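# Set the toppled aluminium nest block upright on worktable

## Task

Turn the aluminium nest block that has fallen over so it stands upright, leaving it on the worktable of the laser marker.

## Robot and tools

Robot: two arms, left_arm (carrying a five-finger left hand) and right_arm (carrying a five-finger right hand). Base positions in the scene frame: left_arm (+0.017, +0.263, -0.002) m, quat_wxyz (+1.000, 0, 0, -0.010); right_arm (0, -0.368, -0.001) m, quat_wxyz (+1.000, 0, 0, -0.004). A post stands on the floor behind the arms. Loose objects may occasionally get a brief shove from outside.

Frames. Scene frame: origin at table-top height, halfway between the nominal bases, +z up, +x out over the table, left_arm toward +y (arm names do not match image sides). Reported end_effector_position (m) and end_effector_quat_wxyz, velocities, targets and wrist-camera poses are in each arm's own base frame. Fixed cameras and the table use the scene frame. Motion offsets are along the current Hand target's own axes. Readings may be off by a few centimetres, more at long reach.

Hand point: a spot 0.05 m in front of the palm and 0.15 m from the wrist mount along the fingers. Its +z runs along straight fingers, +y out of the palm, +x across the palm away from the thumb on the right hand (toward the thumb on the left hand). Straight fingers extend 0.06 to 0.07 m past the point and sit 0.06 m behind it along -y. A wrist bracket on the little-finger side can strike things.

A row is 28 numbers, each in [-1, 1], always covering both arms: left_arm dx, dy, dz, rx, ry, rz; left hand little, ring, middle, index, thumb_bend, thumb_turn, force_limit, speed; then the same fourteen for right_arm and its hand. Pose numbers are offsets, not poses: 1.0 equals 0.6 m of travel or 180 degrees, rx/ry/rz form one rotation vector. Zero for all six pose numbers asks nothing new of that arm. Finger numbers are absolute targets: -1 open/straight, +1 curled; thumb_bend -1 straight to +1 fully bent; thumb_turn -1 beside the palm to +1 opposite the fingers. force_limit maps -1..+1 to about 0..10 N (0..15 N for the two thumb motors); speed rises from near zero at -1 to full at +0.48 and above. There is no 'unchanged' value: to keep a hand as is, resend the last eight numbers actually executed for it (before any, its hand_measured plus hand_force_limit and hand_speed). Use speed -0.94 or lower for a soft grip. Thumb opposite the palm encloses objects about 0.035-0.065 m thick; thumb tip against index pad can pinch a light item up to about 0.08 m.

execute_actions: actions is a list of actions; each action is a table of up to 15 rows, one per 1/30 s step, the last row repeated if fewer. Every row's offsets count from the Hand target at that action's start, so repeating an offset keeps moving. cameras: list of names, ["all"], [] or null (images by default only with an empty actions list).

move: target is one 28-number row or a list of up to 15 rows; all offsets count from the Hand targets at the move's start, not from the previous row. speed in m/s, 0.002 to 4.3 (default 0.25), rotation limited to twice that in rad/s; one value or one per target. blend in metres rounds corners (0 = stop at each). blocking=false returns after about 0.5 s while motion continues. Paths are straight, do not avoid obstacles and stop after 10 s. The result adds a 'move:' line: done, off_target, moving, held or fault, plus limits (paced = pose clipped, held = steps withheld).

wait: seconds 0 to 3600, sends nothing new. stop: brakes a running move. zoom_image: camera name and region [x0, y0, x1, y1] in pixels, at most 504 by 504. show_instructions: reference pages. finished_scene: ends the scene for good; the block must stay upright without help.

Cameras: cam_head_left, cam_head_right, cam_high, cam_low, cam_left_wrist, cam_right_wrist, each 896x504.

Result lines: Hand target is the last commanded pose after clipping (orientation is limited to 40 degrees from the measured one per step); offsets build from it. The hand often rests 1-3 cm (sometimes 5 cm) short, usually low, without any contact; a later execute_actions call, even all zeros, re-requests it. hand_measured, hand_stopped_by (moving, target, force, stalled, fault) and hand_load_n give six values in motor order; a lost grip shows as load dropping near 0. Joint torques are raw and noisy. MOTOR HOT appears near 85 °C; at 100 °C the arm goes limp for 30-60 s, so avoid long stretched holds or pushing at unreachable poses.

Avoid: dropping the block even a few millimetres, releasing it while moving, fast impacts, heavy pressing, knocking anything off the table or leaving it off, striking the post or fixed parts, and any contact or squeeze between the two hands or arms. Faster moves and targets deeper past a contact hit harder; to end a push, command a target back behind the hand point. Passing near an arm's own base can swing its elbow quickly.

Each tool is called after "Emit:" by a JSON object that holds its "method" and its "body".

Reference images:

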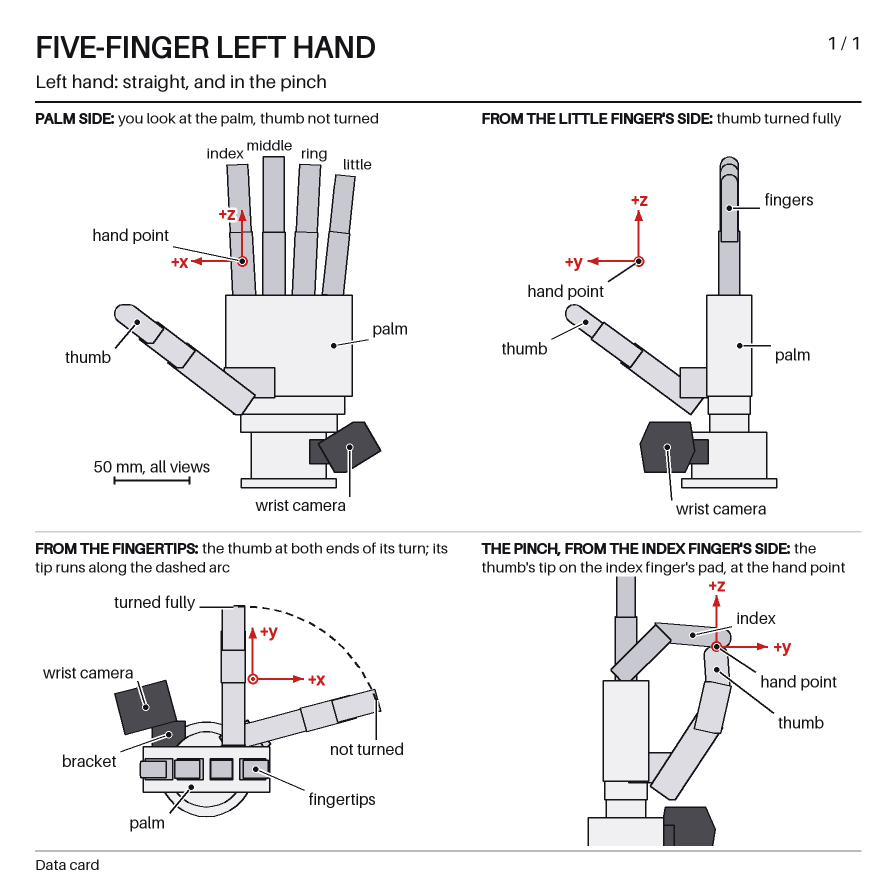

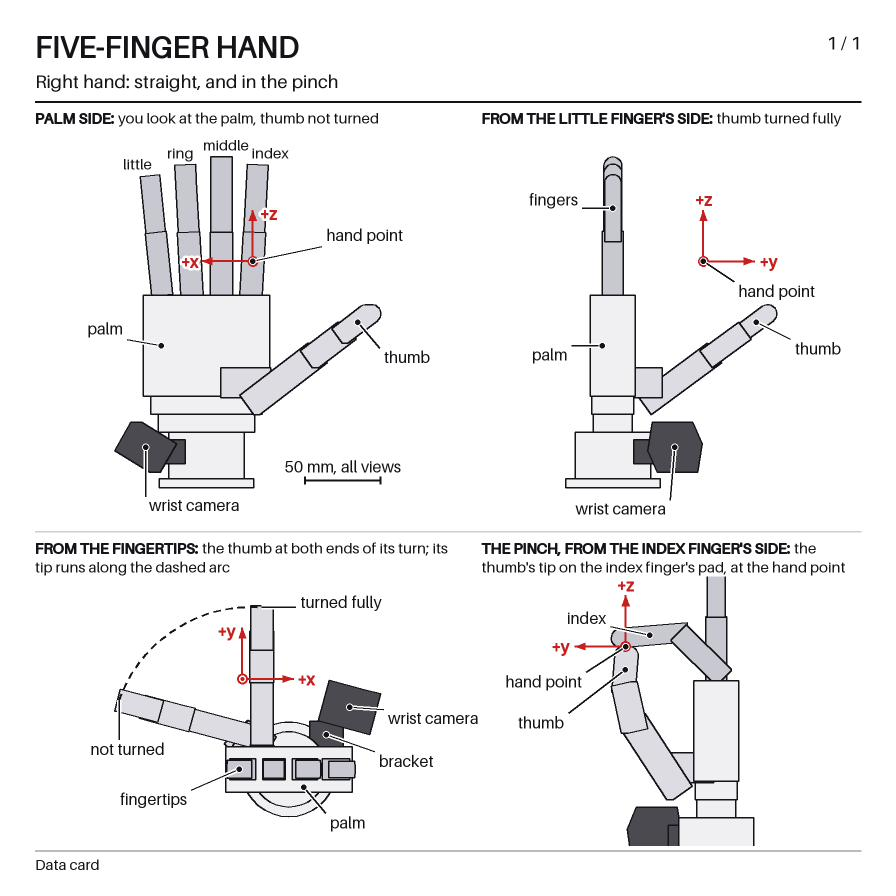

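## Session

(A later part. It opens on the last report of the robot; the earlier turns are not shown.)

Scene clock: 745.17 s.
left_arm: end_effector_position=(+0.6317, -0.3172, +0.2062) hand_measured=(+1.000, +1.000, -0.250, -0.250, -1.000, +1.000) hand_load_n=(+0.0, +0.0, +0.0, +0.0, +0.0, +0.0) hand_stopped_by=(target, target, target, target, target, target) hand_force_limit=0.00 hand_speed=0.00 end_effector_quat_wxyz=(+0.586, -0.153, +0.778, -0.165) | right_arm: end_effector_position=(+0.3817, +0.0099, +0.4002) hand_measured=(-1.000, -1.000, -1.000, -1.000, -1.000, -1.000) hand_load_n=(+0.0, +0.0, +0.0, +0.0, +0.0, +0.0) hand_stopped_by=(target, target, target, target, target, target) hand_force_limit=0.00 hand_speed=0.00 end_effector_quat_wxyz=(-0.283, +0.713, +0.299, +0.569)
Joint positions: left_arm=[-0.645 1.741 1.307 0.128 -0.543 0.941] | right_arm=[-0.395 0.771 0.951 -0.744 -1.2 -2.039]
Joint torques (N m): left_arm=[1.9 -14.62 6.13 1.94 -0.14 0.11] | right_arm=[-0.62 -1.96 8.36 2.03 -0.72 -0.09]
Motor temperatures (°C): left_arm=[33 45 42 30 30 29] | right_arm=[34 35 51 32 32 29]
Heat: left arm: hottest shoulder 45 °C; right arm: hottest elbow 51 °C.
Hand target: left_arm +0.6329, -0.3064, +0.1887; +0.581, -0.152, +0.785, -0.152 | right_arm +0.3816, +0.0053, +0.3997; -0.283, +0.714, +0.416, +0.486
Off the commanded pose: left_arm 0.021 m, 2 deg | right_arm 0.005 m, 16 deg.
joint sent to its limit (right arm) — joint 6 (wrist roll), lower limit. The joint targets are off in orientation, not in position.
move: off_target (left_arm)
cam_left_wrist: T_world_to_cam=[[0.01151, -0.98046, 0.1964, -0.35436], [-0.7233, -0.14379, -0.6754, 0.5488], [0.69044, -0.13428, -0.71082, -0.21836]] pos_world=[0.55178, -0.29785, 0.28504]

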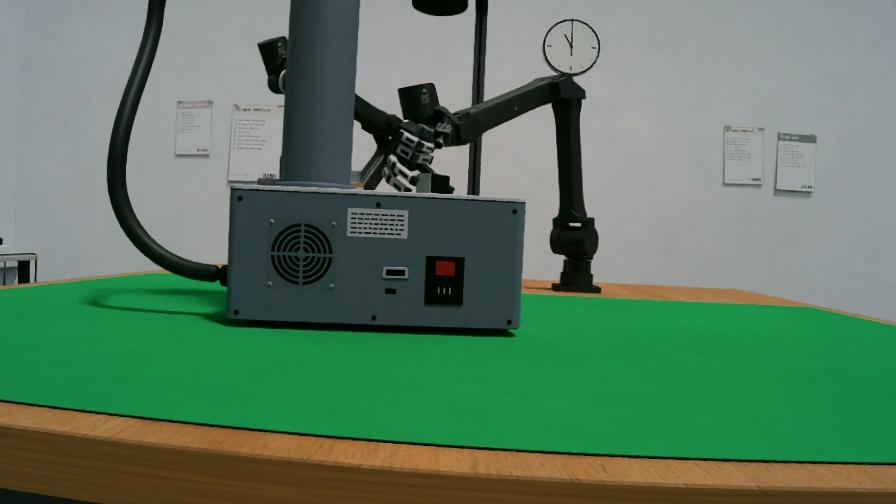

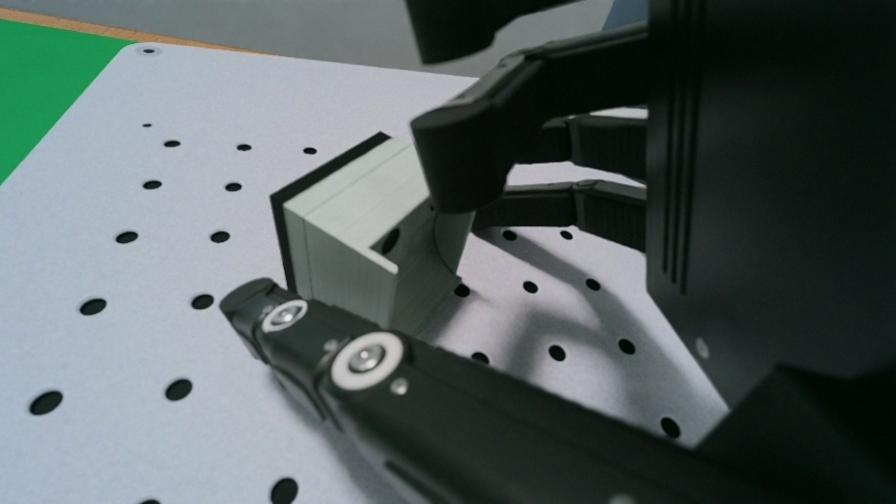

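Emit:
{"method": "move", "body": {"target": [-0.0058,0.0095,0.0048,0,0,0,1,1,-0.25,-0.25,-1,1,0,0,0,0,0,0,0,0,-1,-1,-1,-1,-1,-1,0,0], "speed": 0.05, "cameras": ["cam_low","cam_left_wrist"]}}

Emit:
{"method": "zoom_image", "body": {"camera": "cam_low", "region": [380, 100, 500, 220]}}

Scene clock: 773.40 s.
left_arm: end_effector_position=(+0.6353, -0.3127, +0.2058) hand_measured=(+1.000, +1.000, -0.250, -0.250, -1.000, +1.000) hand_load_n=(+0.0, +0.0, +0.0, +0.0, +0.0, +0.0) hand_stopped_by=(target, target, target, target, target, target) hand_force_limit=0.00 hand_speed=0.00 end_effector_quat_wxyz=(+0.587, -0.152, +0.778, -0.166) | right_arm: end_effector_position=(+0.3817, +0.0099, +0.4002) hand_measured=(-1.000, -1.000, -1.000, -1.000, -1.000, -1.000) hand_load_n=(+0.0, +0.0, +0.0, +0.0, +0.0, +0.0) hand_stopped_by=(target, target, target, target, target, target) hand_force_limit=0.00 hand_speed=0.00 end_effector_quat_wxyz=(-0.283, +0.713, +0.299, +0.569)
Joint positions: left_arm=[-0.634 1.741 1.305 0.134 -0.531 0.946] | right_arm=[-0.395 0.771 0.951 -0.744 -1.2 -2.039]
Joint torques (N m): left_arm=[2.32 -14.15 6.04 1.95 -0.22 0.16] | right_arm=[-0.62 -2.02 8.35 2.02 -0.71 -0.1]
Heat: left arm: hottest shoulder 46 °C; right arm: hottest elbow 51 °C.
Hand target: left_arm +0.6362, -0.3000, +0.1885; +0.581, -0.152, +0.785, -0.152 | right_arm +0.3816, +0.0053, +0.3997; -0.283, +0.714, +0.416, +0.486
Off the commanded pose: left_arm 0.021 m, 2 deg | right_arm 0.005 m, 16 deg.
joint sent to its limit (right arm) — joint 6 (wrist roll), lower limit. The joint targets are off in orientation, not in position.
move: off_target (left_arm)
cam_left_wrist: T_world_to_cam=[[0.00895, -0.98025, 0.19759, -0.34847], [-0.72288, -0.14286, -0.67604, 0.55197], [0.69091, -0.13678, -0.70988, -0.22168]] pos_world=[0.55529, -0.29305, 0.28464]

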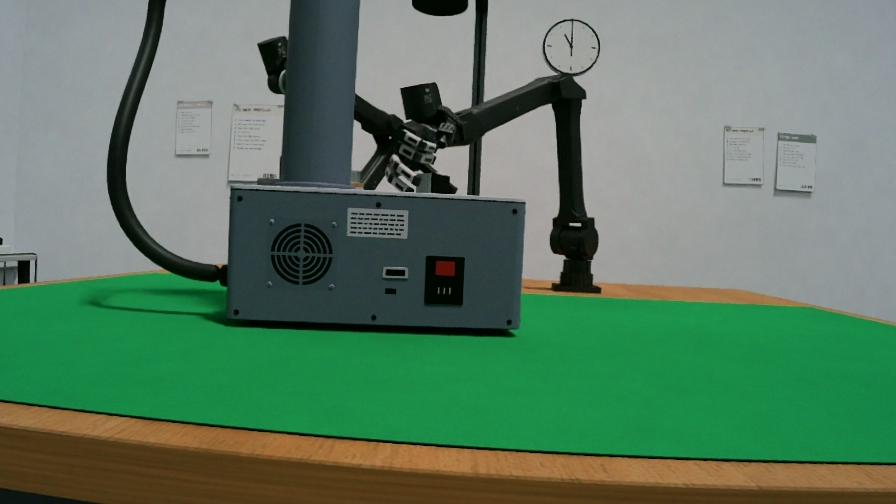

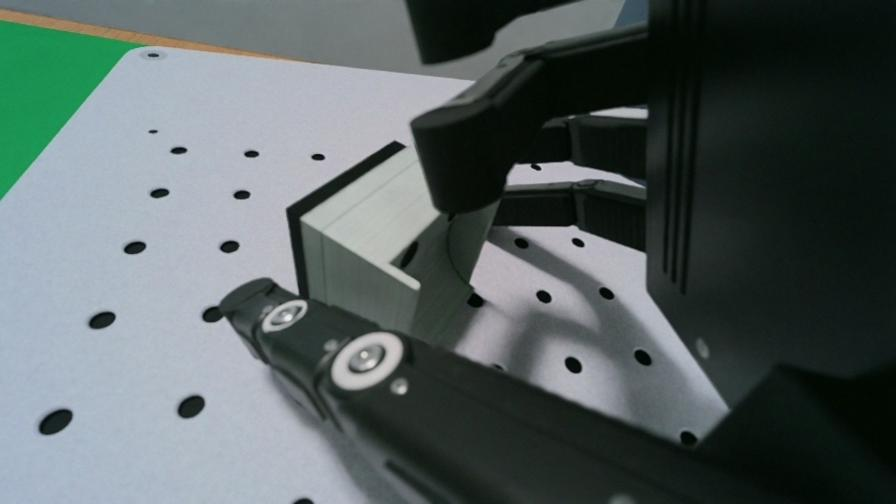

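Scaled by 4.200.

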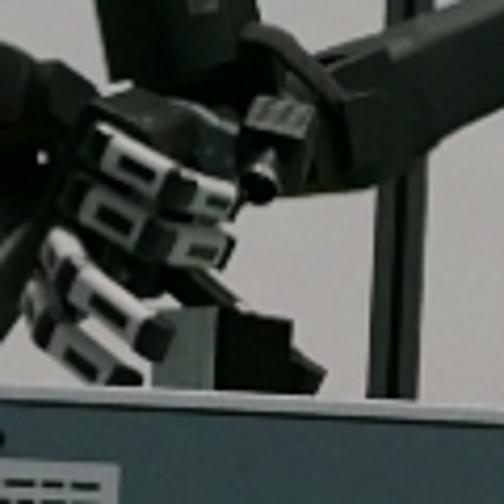

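Emit:
{"method": "move", "body": {"target": [0,0,0,0,0,0,1,1,-0.08,-0.08,-0.72,1,-0.6,-0.92,0,0,0,0,0,0,-1,-1,-1,-1,-1,-1,0,0], "speed": 0.05, "cameras": ["cam_low","cam_left_wrist"]}}

Emit:
{"method": "zoom_image", "body": {"camera": "cam_low", "region": [380, 100, 500, 220]}}

Scene clock: 781.93 s.
left_arm: end_effector_position=(+0.6365, -0.3099, +0.2056) hand_measured=(+1.000, +1.000, -0.080, -0.080, -0.720, +1.000) hand_load_n=(+0.0, +0.0, +0.0, +0.5, +0.5, +0.5) hand_stopped_by=(target, target, target, target, target, target) hand_force_limit=-0.60 hand_speed=-0.92 end_effector_quat_wxyz=(+0.587, -0.153, +0.778, -0.164) | right_arm: end_effector_position=(+0.3817, +0.0099, +0.4002) hand_measured=(-1.000, -1.000, -1.000, -1.000, -1.000, -1.000) hand_load_n=(+0.0, +0.0, +0.0, +0.0, +0.0, +0.0) hand_stopped_by=(target, target, target, target, target, target) hand_force_limit=0.00 hand_speed=0.00 end_effector_quat_wxyz=(-0.283, +0.713, +0.299, +0.569)
Joint positions: left_arm=[-0.63 1.741 1.304 0.135 -0.53 0.947] | right_arm=[-0.395 0.771 0.951 -0.744 -1.2 -2.039]
Joint torques (N m): left_arm=[1.38 -14.45 6.41 1.96 -0.16 0.12] | right_arm=[-0.62 -1.96 8.36 2.03 -0.71 -0.09]
Heat: left arm: hottest shoulder 46 °C; right arm: hottest elbow 50 °C.
Hand target: left_arm +0.6362, -0.3000, +0.1885; +0.581, -0.152, +0.785, -0.152 | right_arm +0.3816, +0.0053, +0.3997; -0.283, +0.714, +0.416, +0.486
Off the commanded pose: left_arm 0.020 m, 2 deg | right_arm 0.005 m, 16 deg.
joint sent to its limit (right arm) — joint 6 (wrist roll), lower limit. The joint targets are off in orientation, not in position.
move: done
cam_left_wrist: T_world_to_cam=[[0.0123, -0.98046, 0.19634, -0.34766], [-0.72235, -0.14449, -0.67627, 0.55234], [0.69142, -0.13351, -0.71001, -0.22161]] pos_world=[0.55649, -0.29064, 0.28444]

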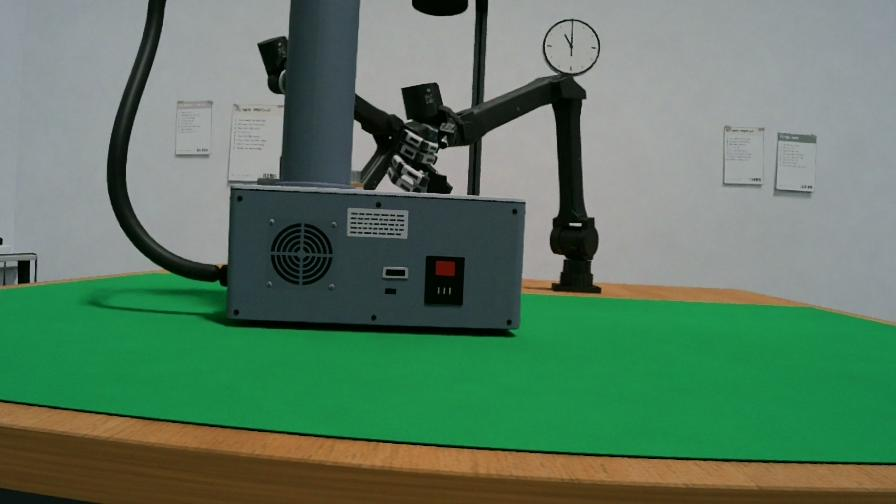

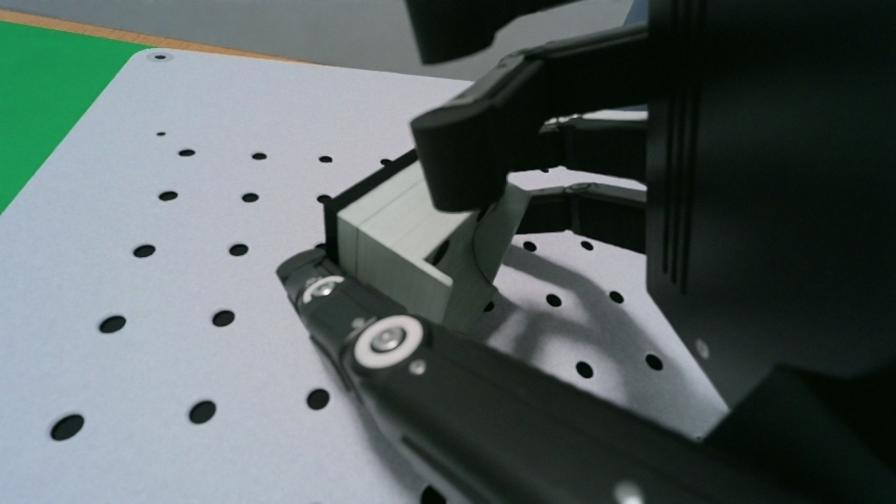

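Scaled by 4.200.

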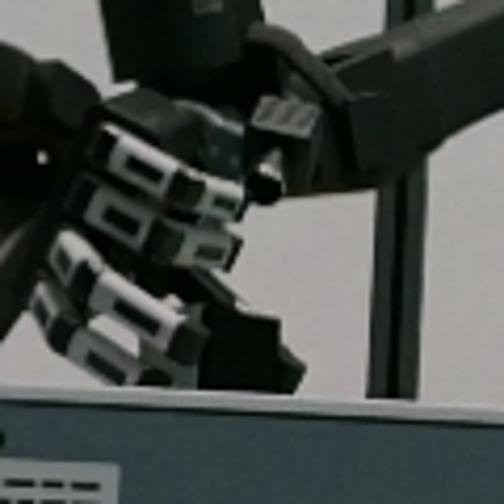

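Emit:
{"method": "move", "body": {"target": [0,0,0,0,0,0,1,1,0.04,0.04,-0.68,1,-0.6,-0.94,0,0,0,0,0,0,-1,-1,-1,-1,-1,-1,0,0], "speed": 0.05, "cameras": ["cam_low","cam_left_wrist"]}}

Emit:
{"method": "zoom_image", "body": {"camera": "cam_low", "region": [380, 100, 500, 220]}}

Scene clock: 803.93 s.
left_arm: end_effector_position=(+0.6367, -0.3091, +0.2052) hand_measured=(+1.000, +1.000, +0.032, +0.032, -0.682, +1.000) hand_load_n=(+0.0, +0.0, +2.0, +2.0, +4.0, +0.0) hand_stopped_by=(target, target, force, force, force, target) hand_force_limit=-0.60 hand_speed=-0.94 end_effector_quat_wxyz=(+0.587, -0.153, +0.778, -0.164) | right_arm: end_effector_position=(+0.3817, +0.0099, +0.4002) hand_measured=(-1.000, -1.000, -1.000, -1.000, -1.000, -1.000) hand_load_n=(+0.0, +0.0, +0.0, +0.5, +0.0, +0.0) hand_stopped_by=(target, target, target, target, target, target) hand_force_limit=0.00 hand_speed=0.00 end_effector_quat_wxyz=(-0.283, +0.713, +0.299, +0.569)
Joint positions: left_arm=[-0.629 1.741 1.303 0.135 -0.53 0.947] | right_arm=[-0.395 0.771 0.951 -0.744 -1.2 -2.039]
Joint torques (N m): left_arm=[0.85 -14.39 6.11 1.96 -0.2 0.13] | right_arm=[-0.56 -2.02 8.38 2.03 -0.71 -0.09]
Heat: left arm: hottest shoulder 46 °C; right arm: hottest elbow 50 °C.
Hand target: left_arm +0.6362, -0.3001, +0.1886; +0.581, -0.152, +0.785, -0.152 | right_arm +0.3816, +0.0053, +0.3997; -0.283, +0.714, +0.416, +0.486
Off the commanded pose: left_arm 0.019 m, 2 deg | right_arm 0.005 m, 16 deg.
joint sent to its limit (right arm) — joint 6 (wrist roll), lower limit. The joint targets are off in orientation, not in position.
move: done
cam_left_wrist: T_world_to_cam=[[0.01339, -0.98062, 0.19546, -0.3473], [-0.7226, -0.14461, -0.67598, 0.55234], [0.69114, -0.13219, -0.71053, -0.22126]] pos_world=[0.55668, -0.28994, 0.28404]

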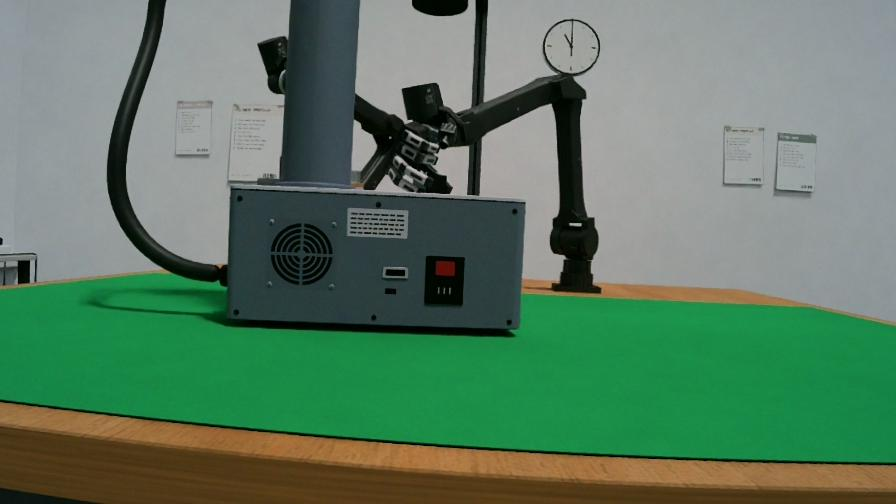

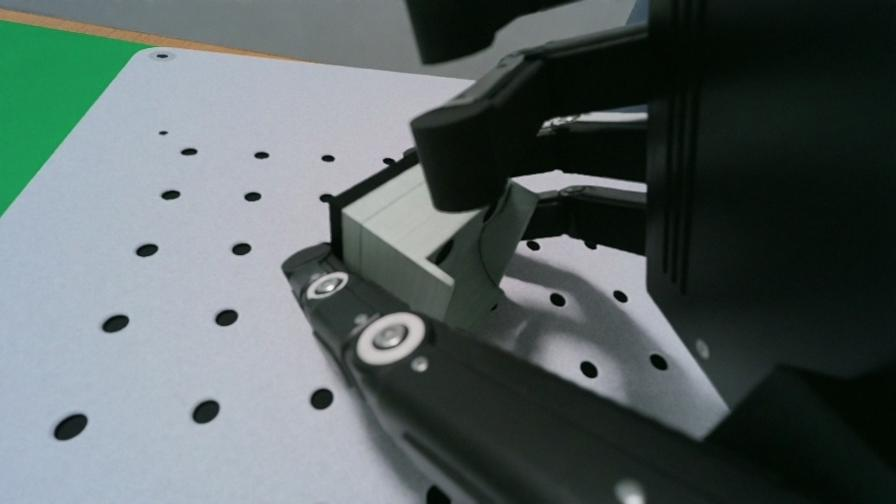

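Scaled by 4.200.

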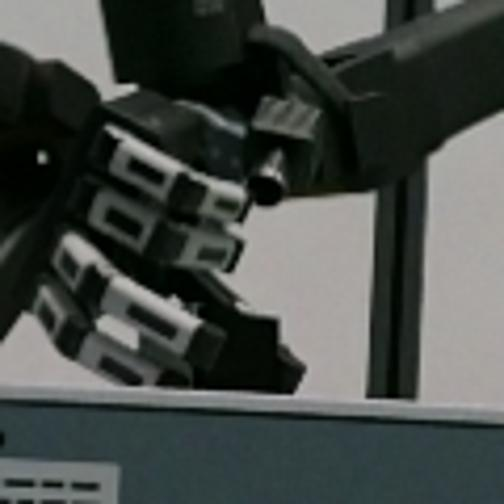

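Emit:
{"method": "move", "body": {"target": [0,0,0,0,0,0,1,1,0.12,0.12,-0.62,1,-0.2,-0.95,0,0,0,0,0,0,-1,-1,-1,-1,-1,-1,0,0], "speed": 0.05, "cameras": ["cam_low","cam_left_wrist"]}}

Emit:
{"method": "zoom_image", "body": {"camera": "cam_low", "region": [380, 100, 500, 220]}}

Scene clock: 811.93 s.
left_arm: end_effector_position=(+0.6367, -0.3091, +0.2052) hand_measured=(+1.000, +1.000, +0.054, +0.058, -0.680, +1.000) hand_load_n=(+0.0, +0.0, +3.5, +4.5, +9.0, +0.0) hand_stopped_by=(target, target, force, force, force, target) hand_force_limit=-0.20 hand_speed=-0.95 end_effector_quat_wxyz=(+0.587, -0.153, +0.778, -0.164) | right_arm: end_effector_position=(+0.3817, +0.0099, +0.4002) hand_measured=(-1.000, -1.000, -1.000, -1.000, -1.000, -1.000) hand_load_n=(+0.0, +0.0, +0.0, +0.0, +0.0, +0.0) hand_stopped_by=(target, target, target, target, target, target) hand_force_limit=0.00 hand_speed=0.00 end_effector_quat_wxyz=(-0.283, +0.713, +0.299, +0.569)
Joint positions: left_arm=[-0.629 1.741 1.303 0.135 -0.53 0.947] | right_arm=[-0.395 0.771 0.951 -0.744 -1.2 -2.039]
Joint torques (N m): left_arm=[0.97 -14.33 6.01 2.15 -0.16 0.07] | right_arm=[-0.56 -1.96 8.36 2.03 -0.71 -0.09]
Heat: left arm: hottest shoulder 46 °C; right arm: hottest elbow 50 °C.
Hand target: left_arm +0.6362, -0.3001, +0.1886; +0.581, -0.152, +0.785, -0.152 | right_arm +0.3816, +0.0053, +0.3997; -0.283, +0.714, +0.416, +0.486
Off the commanded pose: left_arm 0.019 m, 2 deg | right_arm 0.005 m, 16 deg.
joint sent to its limit (right arm) — joint 6 (wrist roll), lower limit. The joint targets are off in orientation, not in position.
move: done
cam_left_wrist: T_world_to_cam=[[0.01339, -0.98062, 0.19546, -0.3473], [-0.7226, -0.14461, -0.67598, 0.55234], [0.69114, -0.13219, -0.71053, -0.22126]] pos_world=[0.55668, -0.28994, 0.28404]

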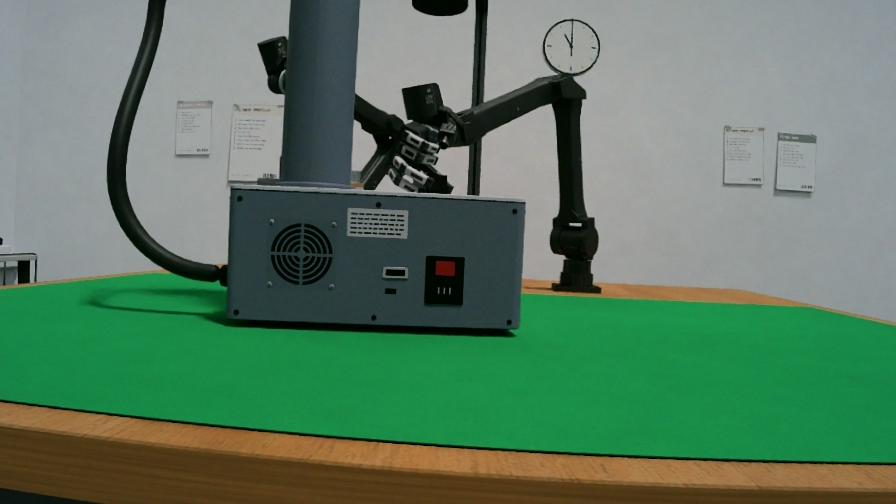

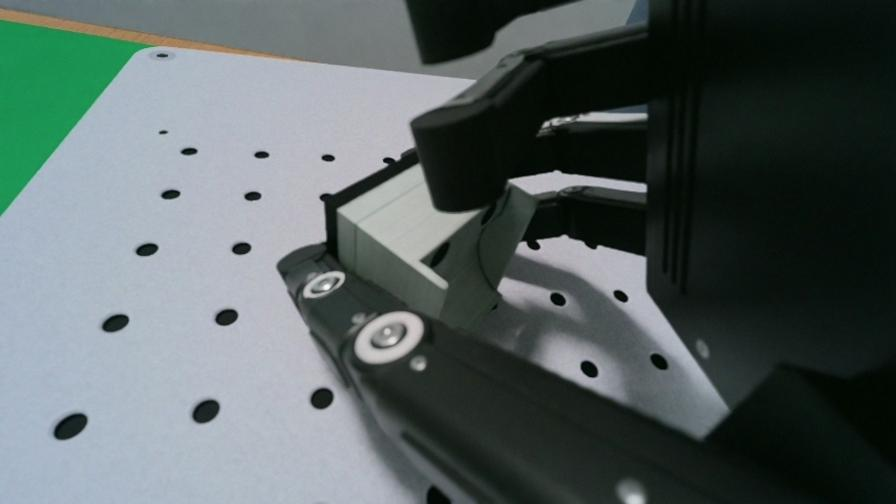

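Scaled by 4.200.

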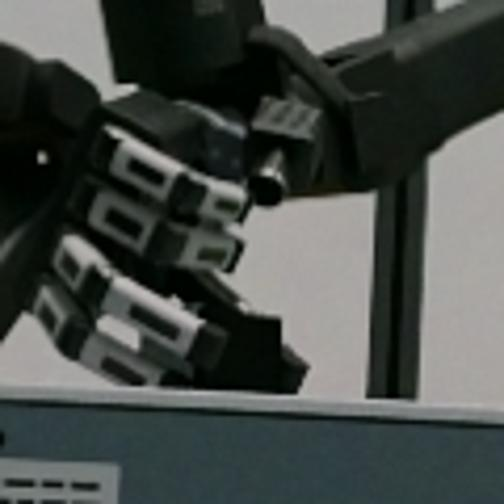

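Emit:
{"method": "move", "body": {"target": [-0.1155,-0.0553,-0.0371,0,0,0,1,1,0.12,0.12,-0.62,1,-0.2,-0.95,0,0,0,0,0,0,-1,-1,-1,-1,-1,-1,0,0], "speed": 0.05, "cameras": ["cam_low","cam_left_wrist","cam_high"]}}

Emit:
{"method": "zoom_image", "body": {"camera": "cam_low", "region": [380, 80, 500, 200]}}

Scene clock: 842.87 s.
left_arm: end_effector_position=(+0.6223, -0.2986, +0.2282) hand_measured=(+1.000, +1.000, +0.054, +0.058, -0.680, +1.000) hand_load_n=(+0.5, +0.0, +3.0, +5.0, +9.5, +0.0) hand_stopped_by=(target, target, force, force, force, target) hand_force_limit=-0.20 hand_speed=-0.95 end_effector_quat_wxyz=(+0.562, -0.144, +0.803, -0.138) | right_arm: end_effector_position=(+0.3817, +0.0099, +0.4002) hand_measured=(-1.000, -1.000, -1.000, -1.000, -1.000, -1.000) hand_load_n=(+0.0, +0.0, +0.0, +0.0, +0.0, +0.0) hand_stopped_by=(target, target, target, target, target, target) hand_force_limit=0.00 hand_speed=0.00 end_effector_quat_wxyz=(-0.283, +0.713, +0.299, +0.569)
Joint positions: left_arm=[-0.629 1.687 1.345 -0.05 -0.53 0.947] | right_arm=[-0.395 0.771 0.951 -0.744 -1.2 -2.039]
Joint torques (N m): left_arm=[1.2 -16.26 11.78 1.46 -0.26 0.11] | right_arm=[-0.62 -1.96 8.35 2.03 -0.71 -0.1]
Heat: left arm: hottest shoulder 46 °C; right arm: hottest elbow 50 °C.
Hand target: left_arm +0.6362, -0.3000, +0.2686; +0.581, -0.152, +0.785, -0.152 | right_arm +0.3816, +0.0053, +0.3997; -0.283, +0.714, +0.416, +0.486
Off the commanded pose: left_arm 0.043 m, 4 deg | right_arm 0.005 m, 16 deg.
joint sent to its limit (right arm) — joint 6 (wrist roll), lower limit. The joint targets are off in orientation, not in position.
move: off_target (left_arm)
cam_left_wrist: T_world_to_cam=[[0.02565, -0.98949, 0.14233, -0.33949], [-0.76974, -0.11039, -0.62874, 0.58775], [0.63784, -0.09343, -0.76448, -0.13653]] pos_world=[0.54821, -0.28379, 0.31348]
Images, in order (width x height): cam_high 896x504, cam_low 896x504, cam_left_wrist 896x504.

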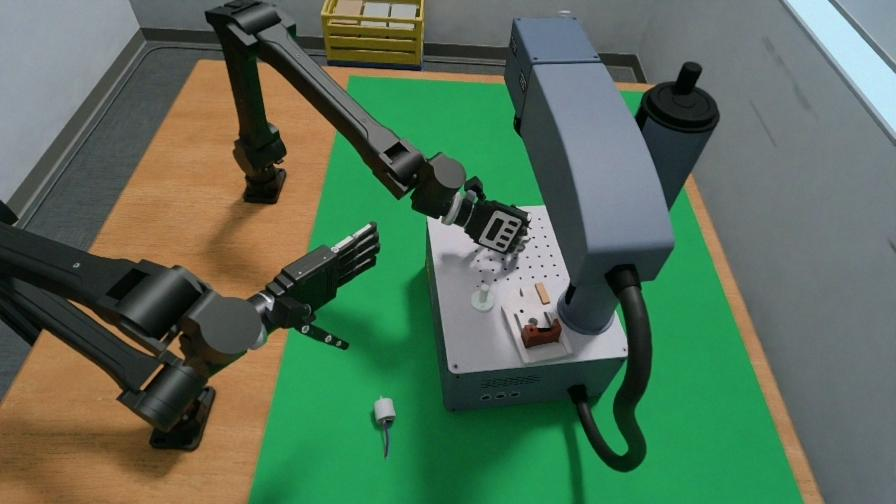

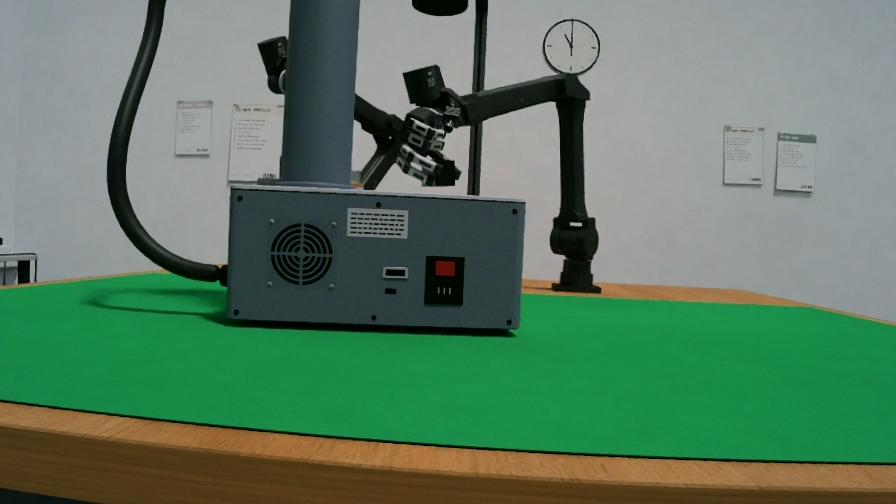

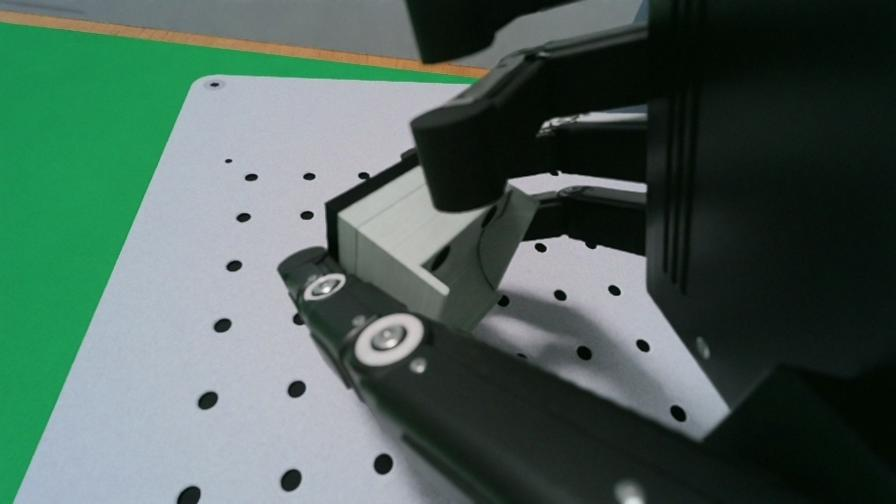

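Scaled by 4.200.

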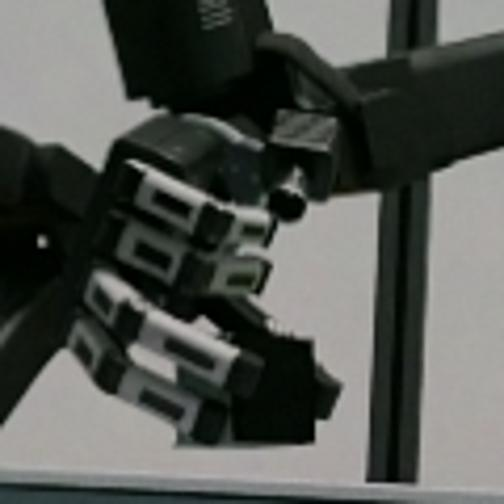

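Emit:
{"method": "move", "body": {"target": [[-0.0692,-0.034,-0.0227,0,0.0924,-0.1387,1,1,0.12,0.12,-0.62,1,-0.2,-0.95,0,0,0,0,0,0,-1,-1,-1,-1,-1,-1,0,0]], "speed": 0.08, "cameras": ["cam_low","cam_left_wrist","cam_high"]}}

Emit:
{"method": "zoom_image", "body": {"camera": "cam_low", "region": [380, 80, 500, 200]}}

Scene clock: 857.27 s.
left_arm: end_effector_position=(+0.6243, -0.2992, +0.2741) hand_measured=(+1.000, +1.000, +0.054, +0.058, -0.680, +1.000) hand_load_n=(+0.0, +0.0, +3.5, +4.5, +9.0, +0.0) hand_stopped_by=(target, target, force, force, force, target) hand_force_limit=-0.20 hand_speed=-0.95 end_effector_quat_wxyz=(+0.397, -0.290, +0.827, -0.272) | right_arm: end_effector_position=(+0.3817, +0.0099, +0.4002) hand_measured=(-1.000, -1.000, -1.000, -1.000, -1.000, -1.000) hand_load_n=(+0.0, +0.0, +0.0, +0.0, +0.0, +0.0) hand_stopped_by=(target, target, target, target, target, target) hand_force_limit=0.00 hand_speed=0.00 end_effector_quat_wxyz=(-0.283, +0.713, +0.299, +0.569)
Joint positions: left_arm=[-0.506 1.668 1.602 -0.513 -0.204 0.501] | right_arm=[-0.395 0.771 0.951 -0.744 -1.2 -2.039]
Joint torques (N m): left_arm=[0.67 -15.97 12.45 1.44 -0.11 -0.04] | right_arm=[-0.62 -2.02 8.38 2.04 -0.71 -0.09]
Heat: left arm: hottest shoulder 46 °C; right arm: hottest elbow 50 °C.
Hand target: left_arm +0.6360, -0.3003, +0.3168; +0.416, -0.294, +0.809, -0.294 | right_arm +0.3816, +0.0053, +0.3997; -0.283, +0.714, +0.416, +0.486
Off the commanded pose: left_arm 0.044 m, 4 deg | right_arm 0.005 m, 16 deg.
joint sent to its limit (right arm) — joint 6 (wrist roll), lower limit. The joint targets are off in orientation, not in position.
move: off_target (left_arm)
cam_left_wrist: T_world_to_cam=[[0.15577, -0.84357, 0.51393, -0.48609], [-0.90039, -0.33523, -0.27734, 0.53609], [0.40624, -0.41954, -0.81176, -0.04285]] pos_world=[0.57581, -0.24831, 0.36371]
Images, in order (width x height): cam_high 896x504, cam_low 896x504, cam_left_wrist 896x504.

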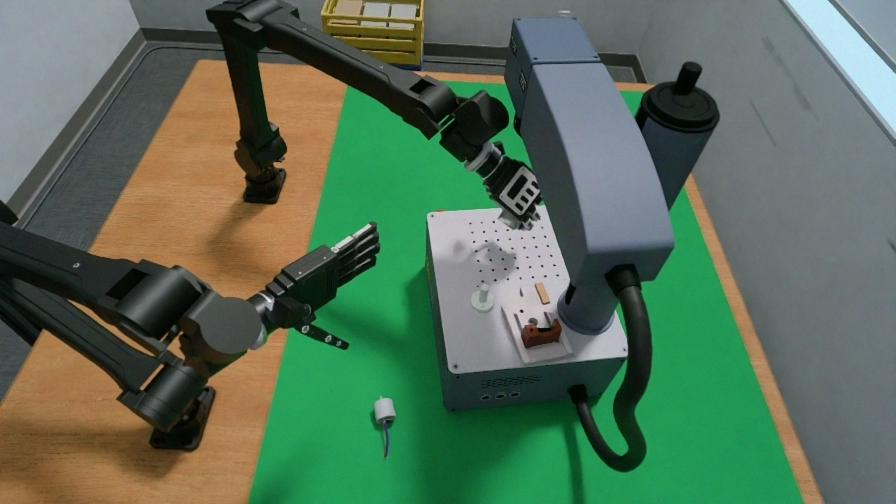

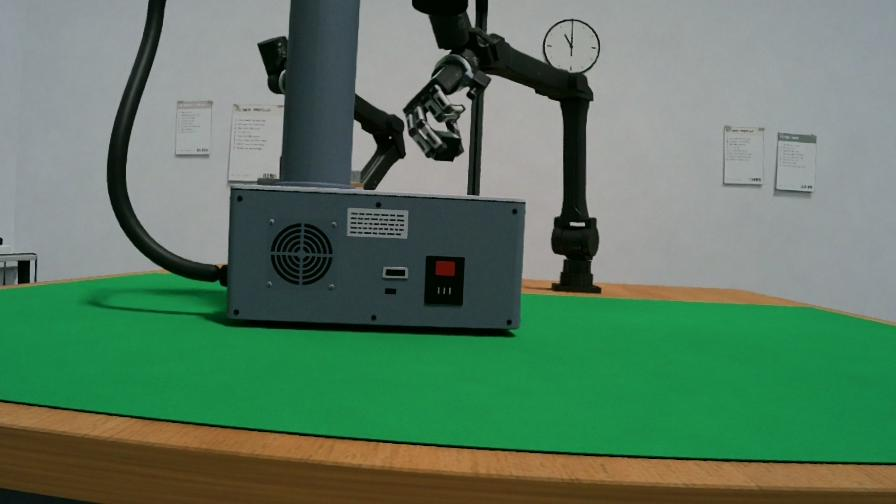

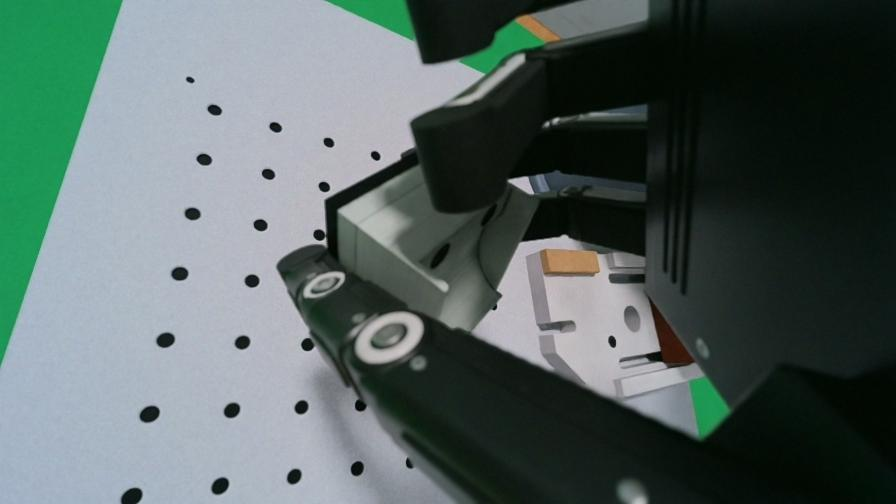

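Scaled by 4.200.

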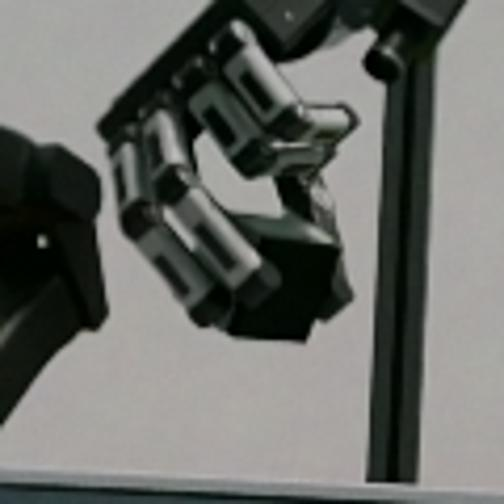

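Emit:
{"method": "move", "body": {"target": [[-0.0115,0.027,-0.0542,0,0.0924,-0.1387,1,1,0.12,0.12,-0.62,1,-0.2,-0.95,0,0,0,0,0,0,-1,-1,-1,-1,-1,-1,0,0]], "speed": 0.08, "cameras": ["cam_low","cam_left_wrist","cam_high","cam_head_right"]}}

Emit:
{"method": "zoom_image", "body": {"camera": "cam_low", "region": [380, 80, 500, 200]}}

Scene clock: 873.03 s.
left_arm: end_effector_position=(+0.6001, -0.2783, +0.2830) hand_measured=(+1.000, +1.000, +0.054, +0.058, -0.680, +1.000) hand_load_n=(+0.0, +0.0, +4.0, +4.0, +9.0, +0.0) hand_stopped_by=(target, target, force, force, force, target) hand_force_limit=-0.20 hand_speed=-0.95 end_effector_quat_wxyz=(+0.205, -0.420, +0.792, -0.393) | right_arm: end_effector_position=(+0.3817, +0.0099, +0.4002) hand_measured=(-1.000, -1.000, -1.000, -1.000, -1.000, -1.000) hand_load_n=(+0.0, +0.0, +0.0, +0.0, +0.0, +0.0) hand_stopped_by=(target, target, target, target, target, target) hand_force_limit=0.00 hand_speed=0.00 end_effector_quat_wxyz=(-0.283, +0.713, +0.299, +0.569)
Joint positions: left_arm=[-0.341 1.632 1.606 -0.643 0.208 0.154] | right_arm=[-0.395 0.771 0.951 -0.744 -1.2 -2.039]
Joint torques (N m): left_arm=[0.67 -16.03 11.56 1.37 0.17 -0.13] | right_arm=[-0.56 -1.96 8.36 2.03 -0.71 -0.1]
Heat: left arm: hottest shoulder 45 °C; right arm: hottest elbow 50 °C.
Hand target: left_arm +0.6081, -0.2772, +0.3241; +0.223, -0.416, +0.777, -0.416 | right_arm +0.3816, +0.0053, +0.3997; -0.283, +0.714, +0.416, +0.486
Off the commanded pose: left_arm 0.042 m, 4 deg | right_arm 0.005 m, 16 deg.
joint sent to its limit (right arm) — joint 6 (wrist roll), lower limit. The joint targets are off in orientation, not in position.
move: off_target (left_arm)
cam_left_wrist: T_world_to_cam=[[0.37021, -0.5496, 0.74892, -0.58265], [-0.90546, -0.39362, 0.15874, 0.38719], [0.20755, -0.73689, -0.64336, -0.03371]] pos_world=[0.57329, -0.19265, 0.35321]
Images, in order (width x height): cam_head_right 896x504, cam_high 896x504, cam_low 896x504, cam_left_wrist 896x504.

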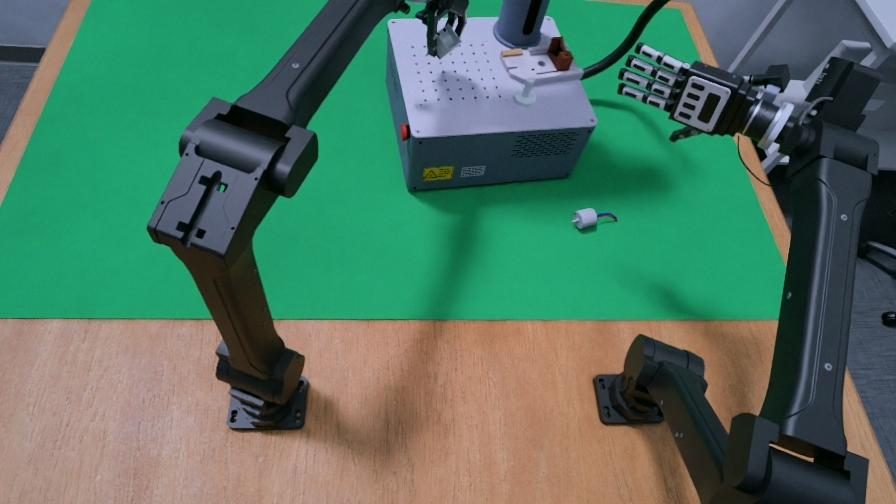

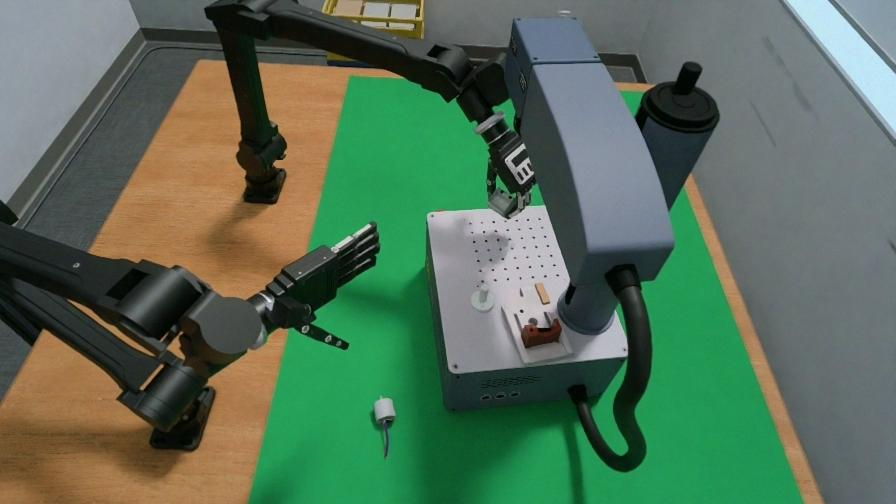

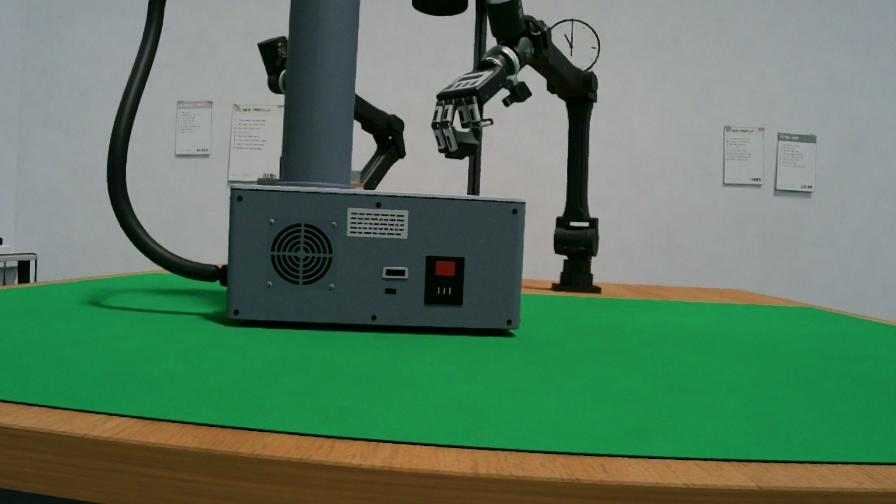

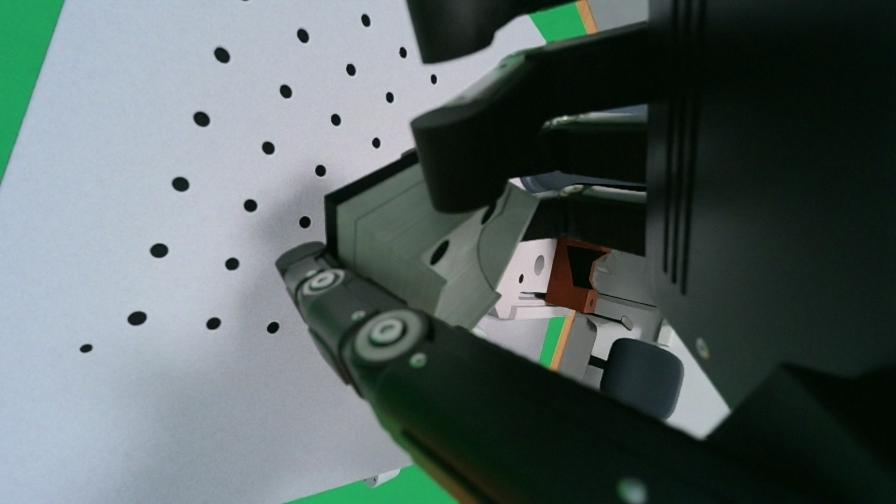

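Scaled by 4.200.

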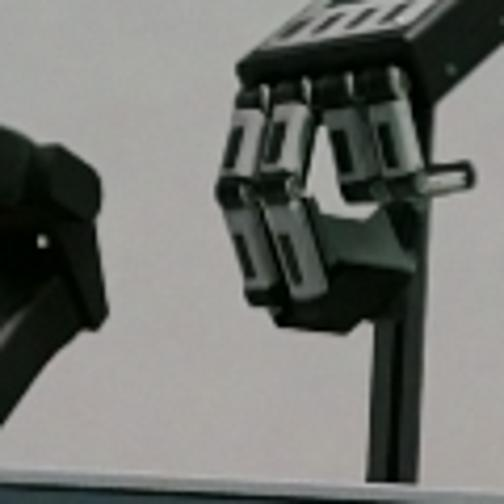

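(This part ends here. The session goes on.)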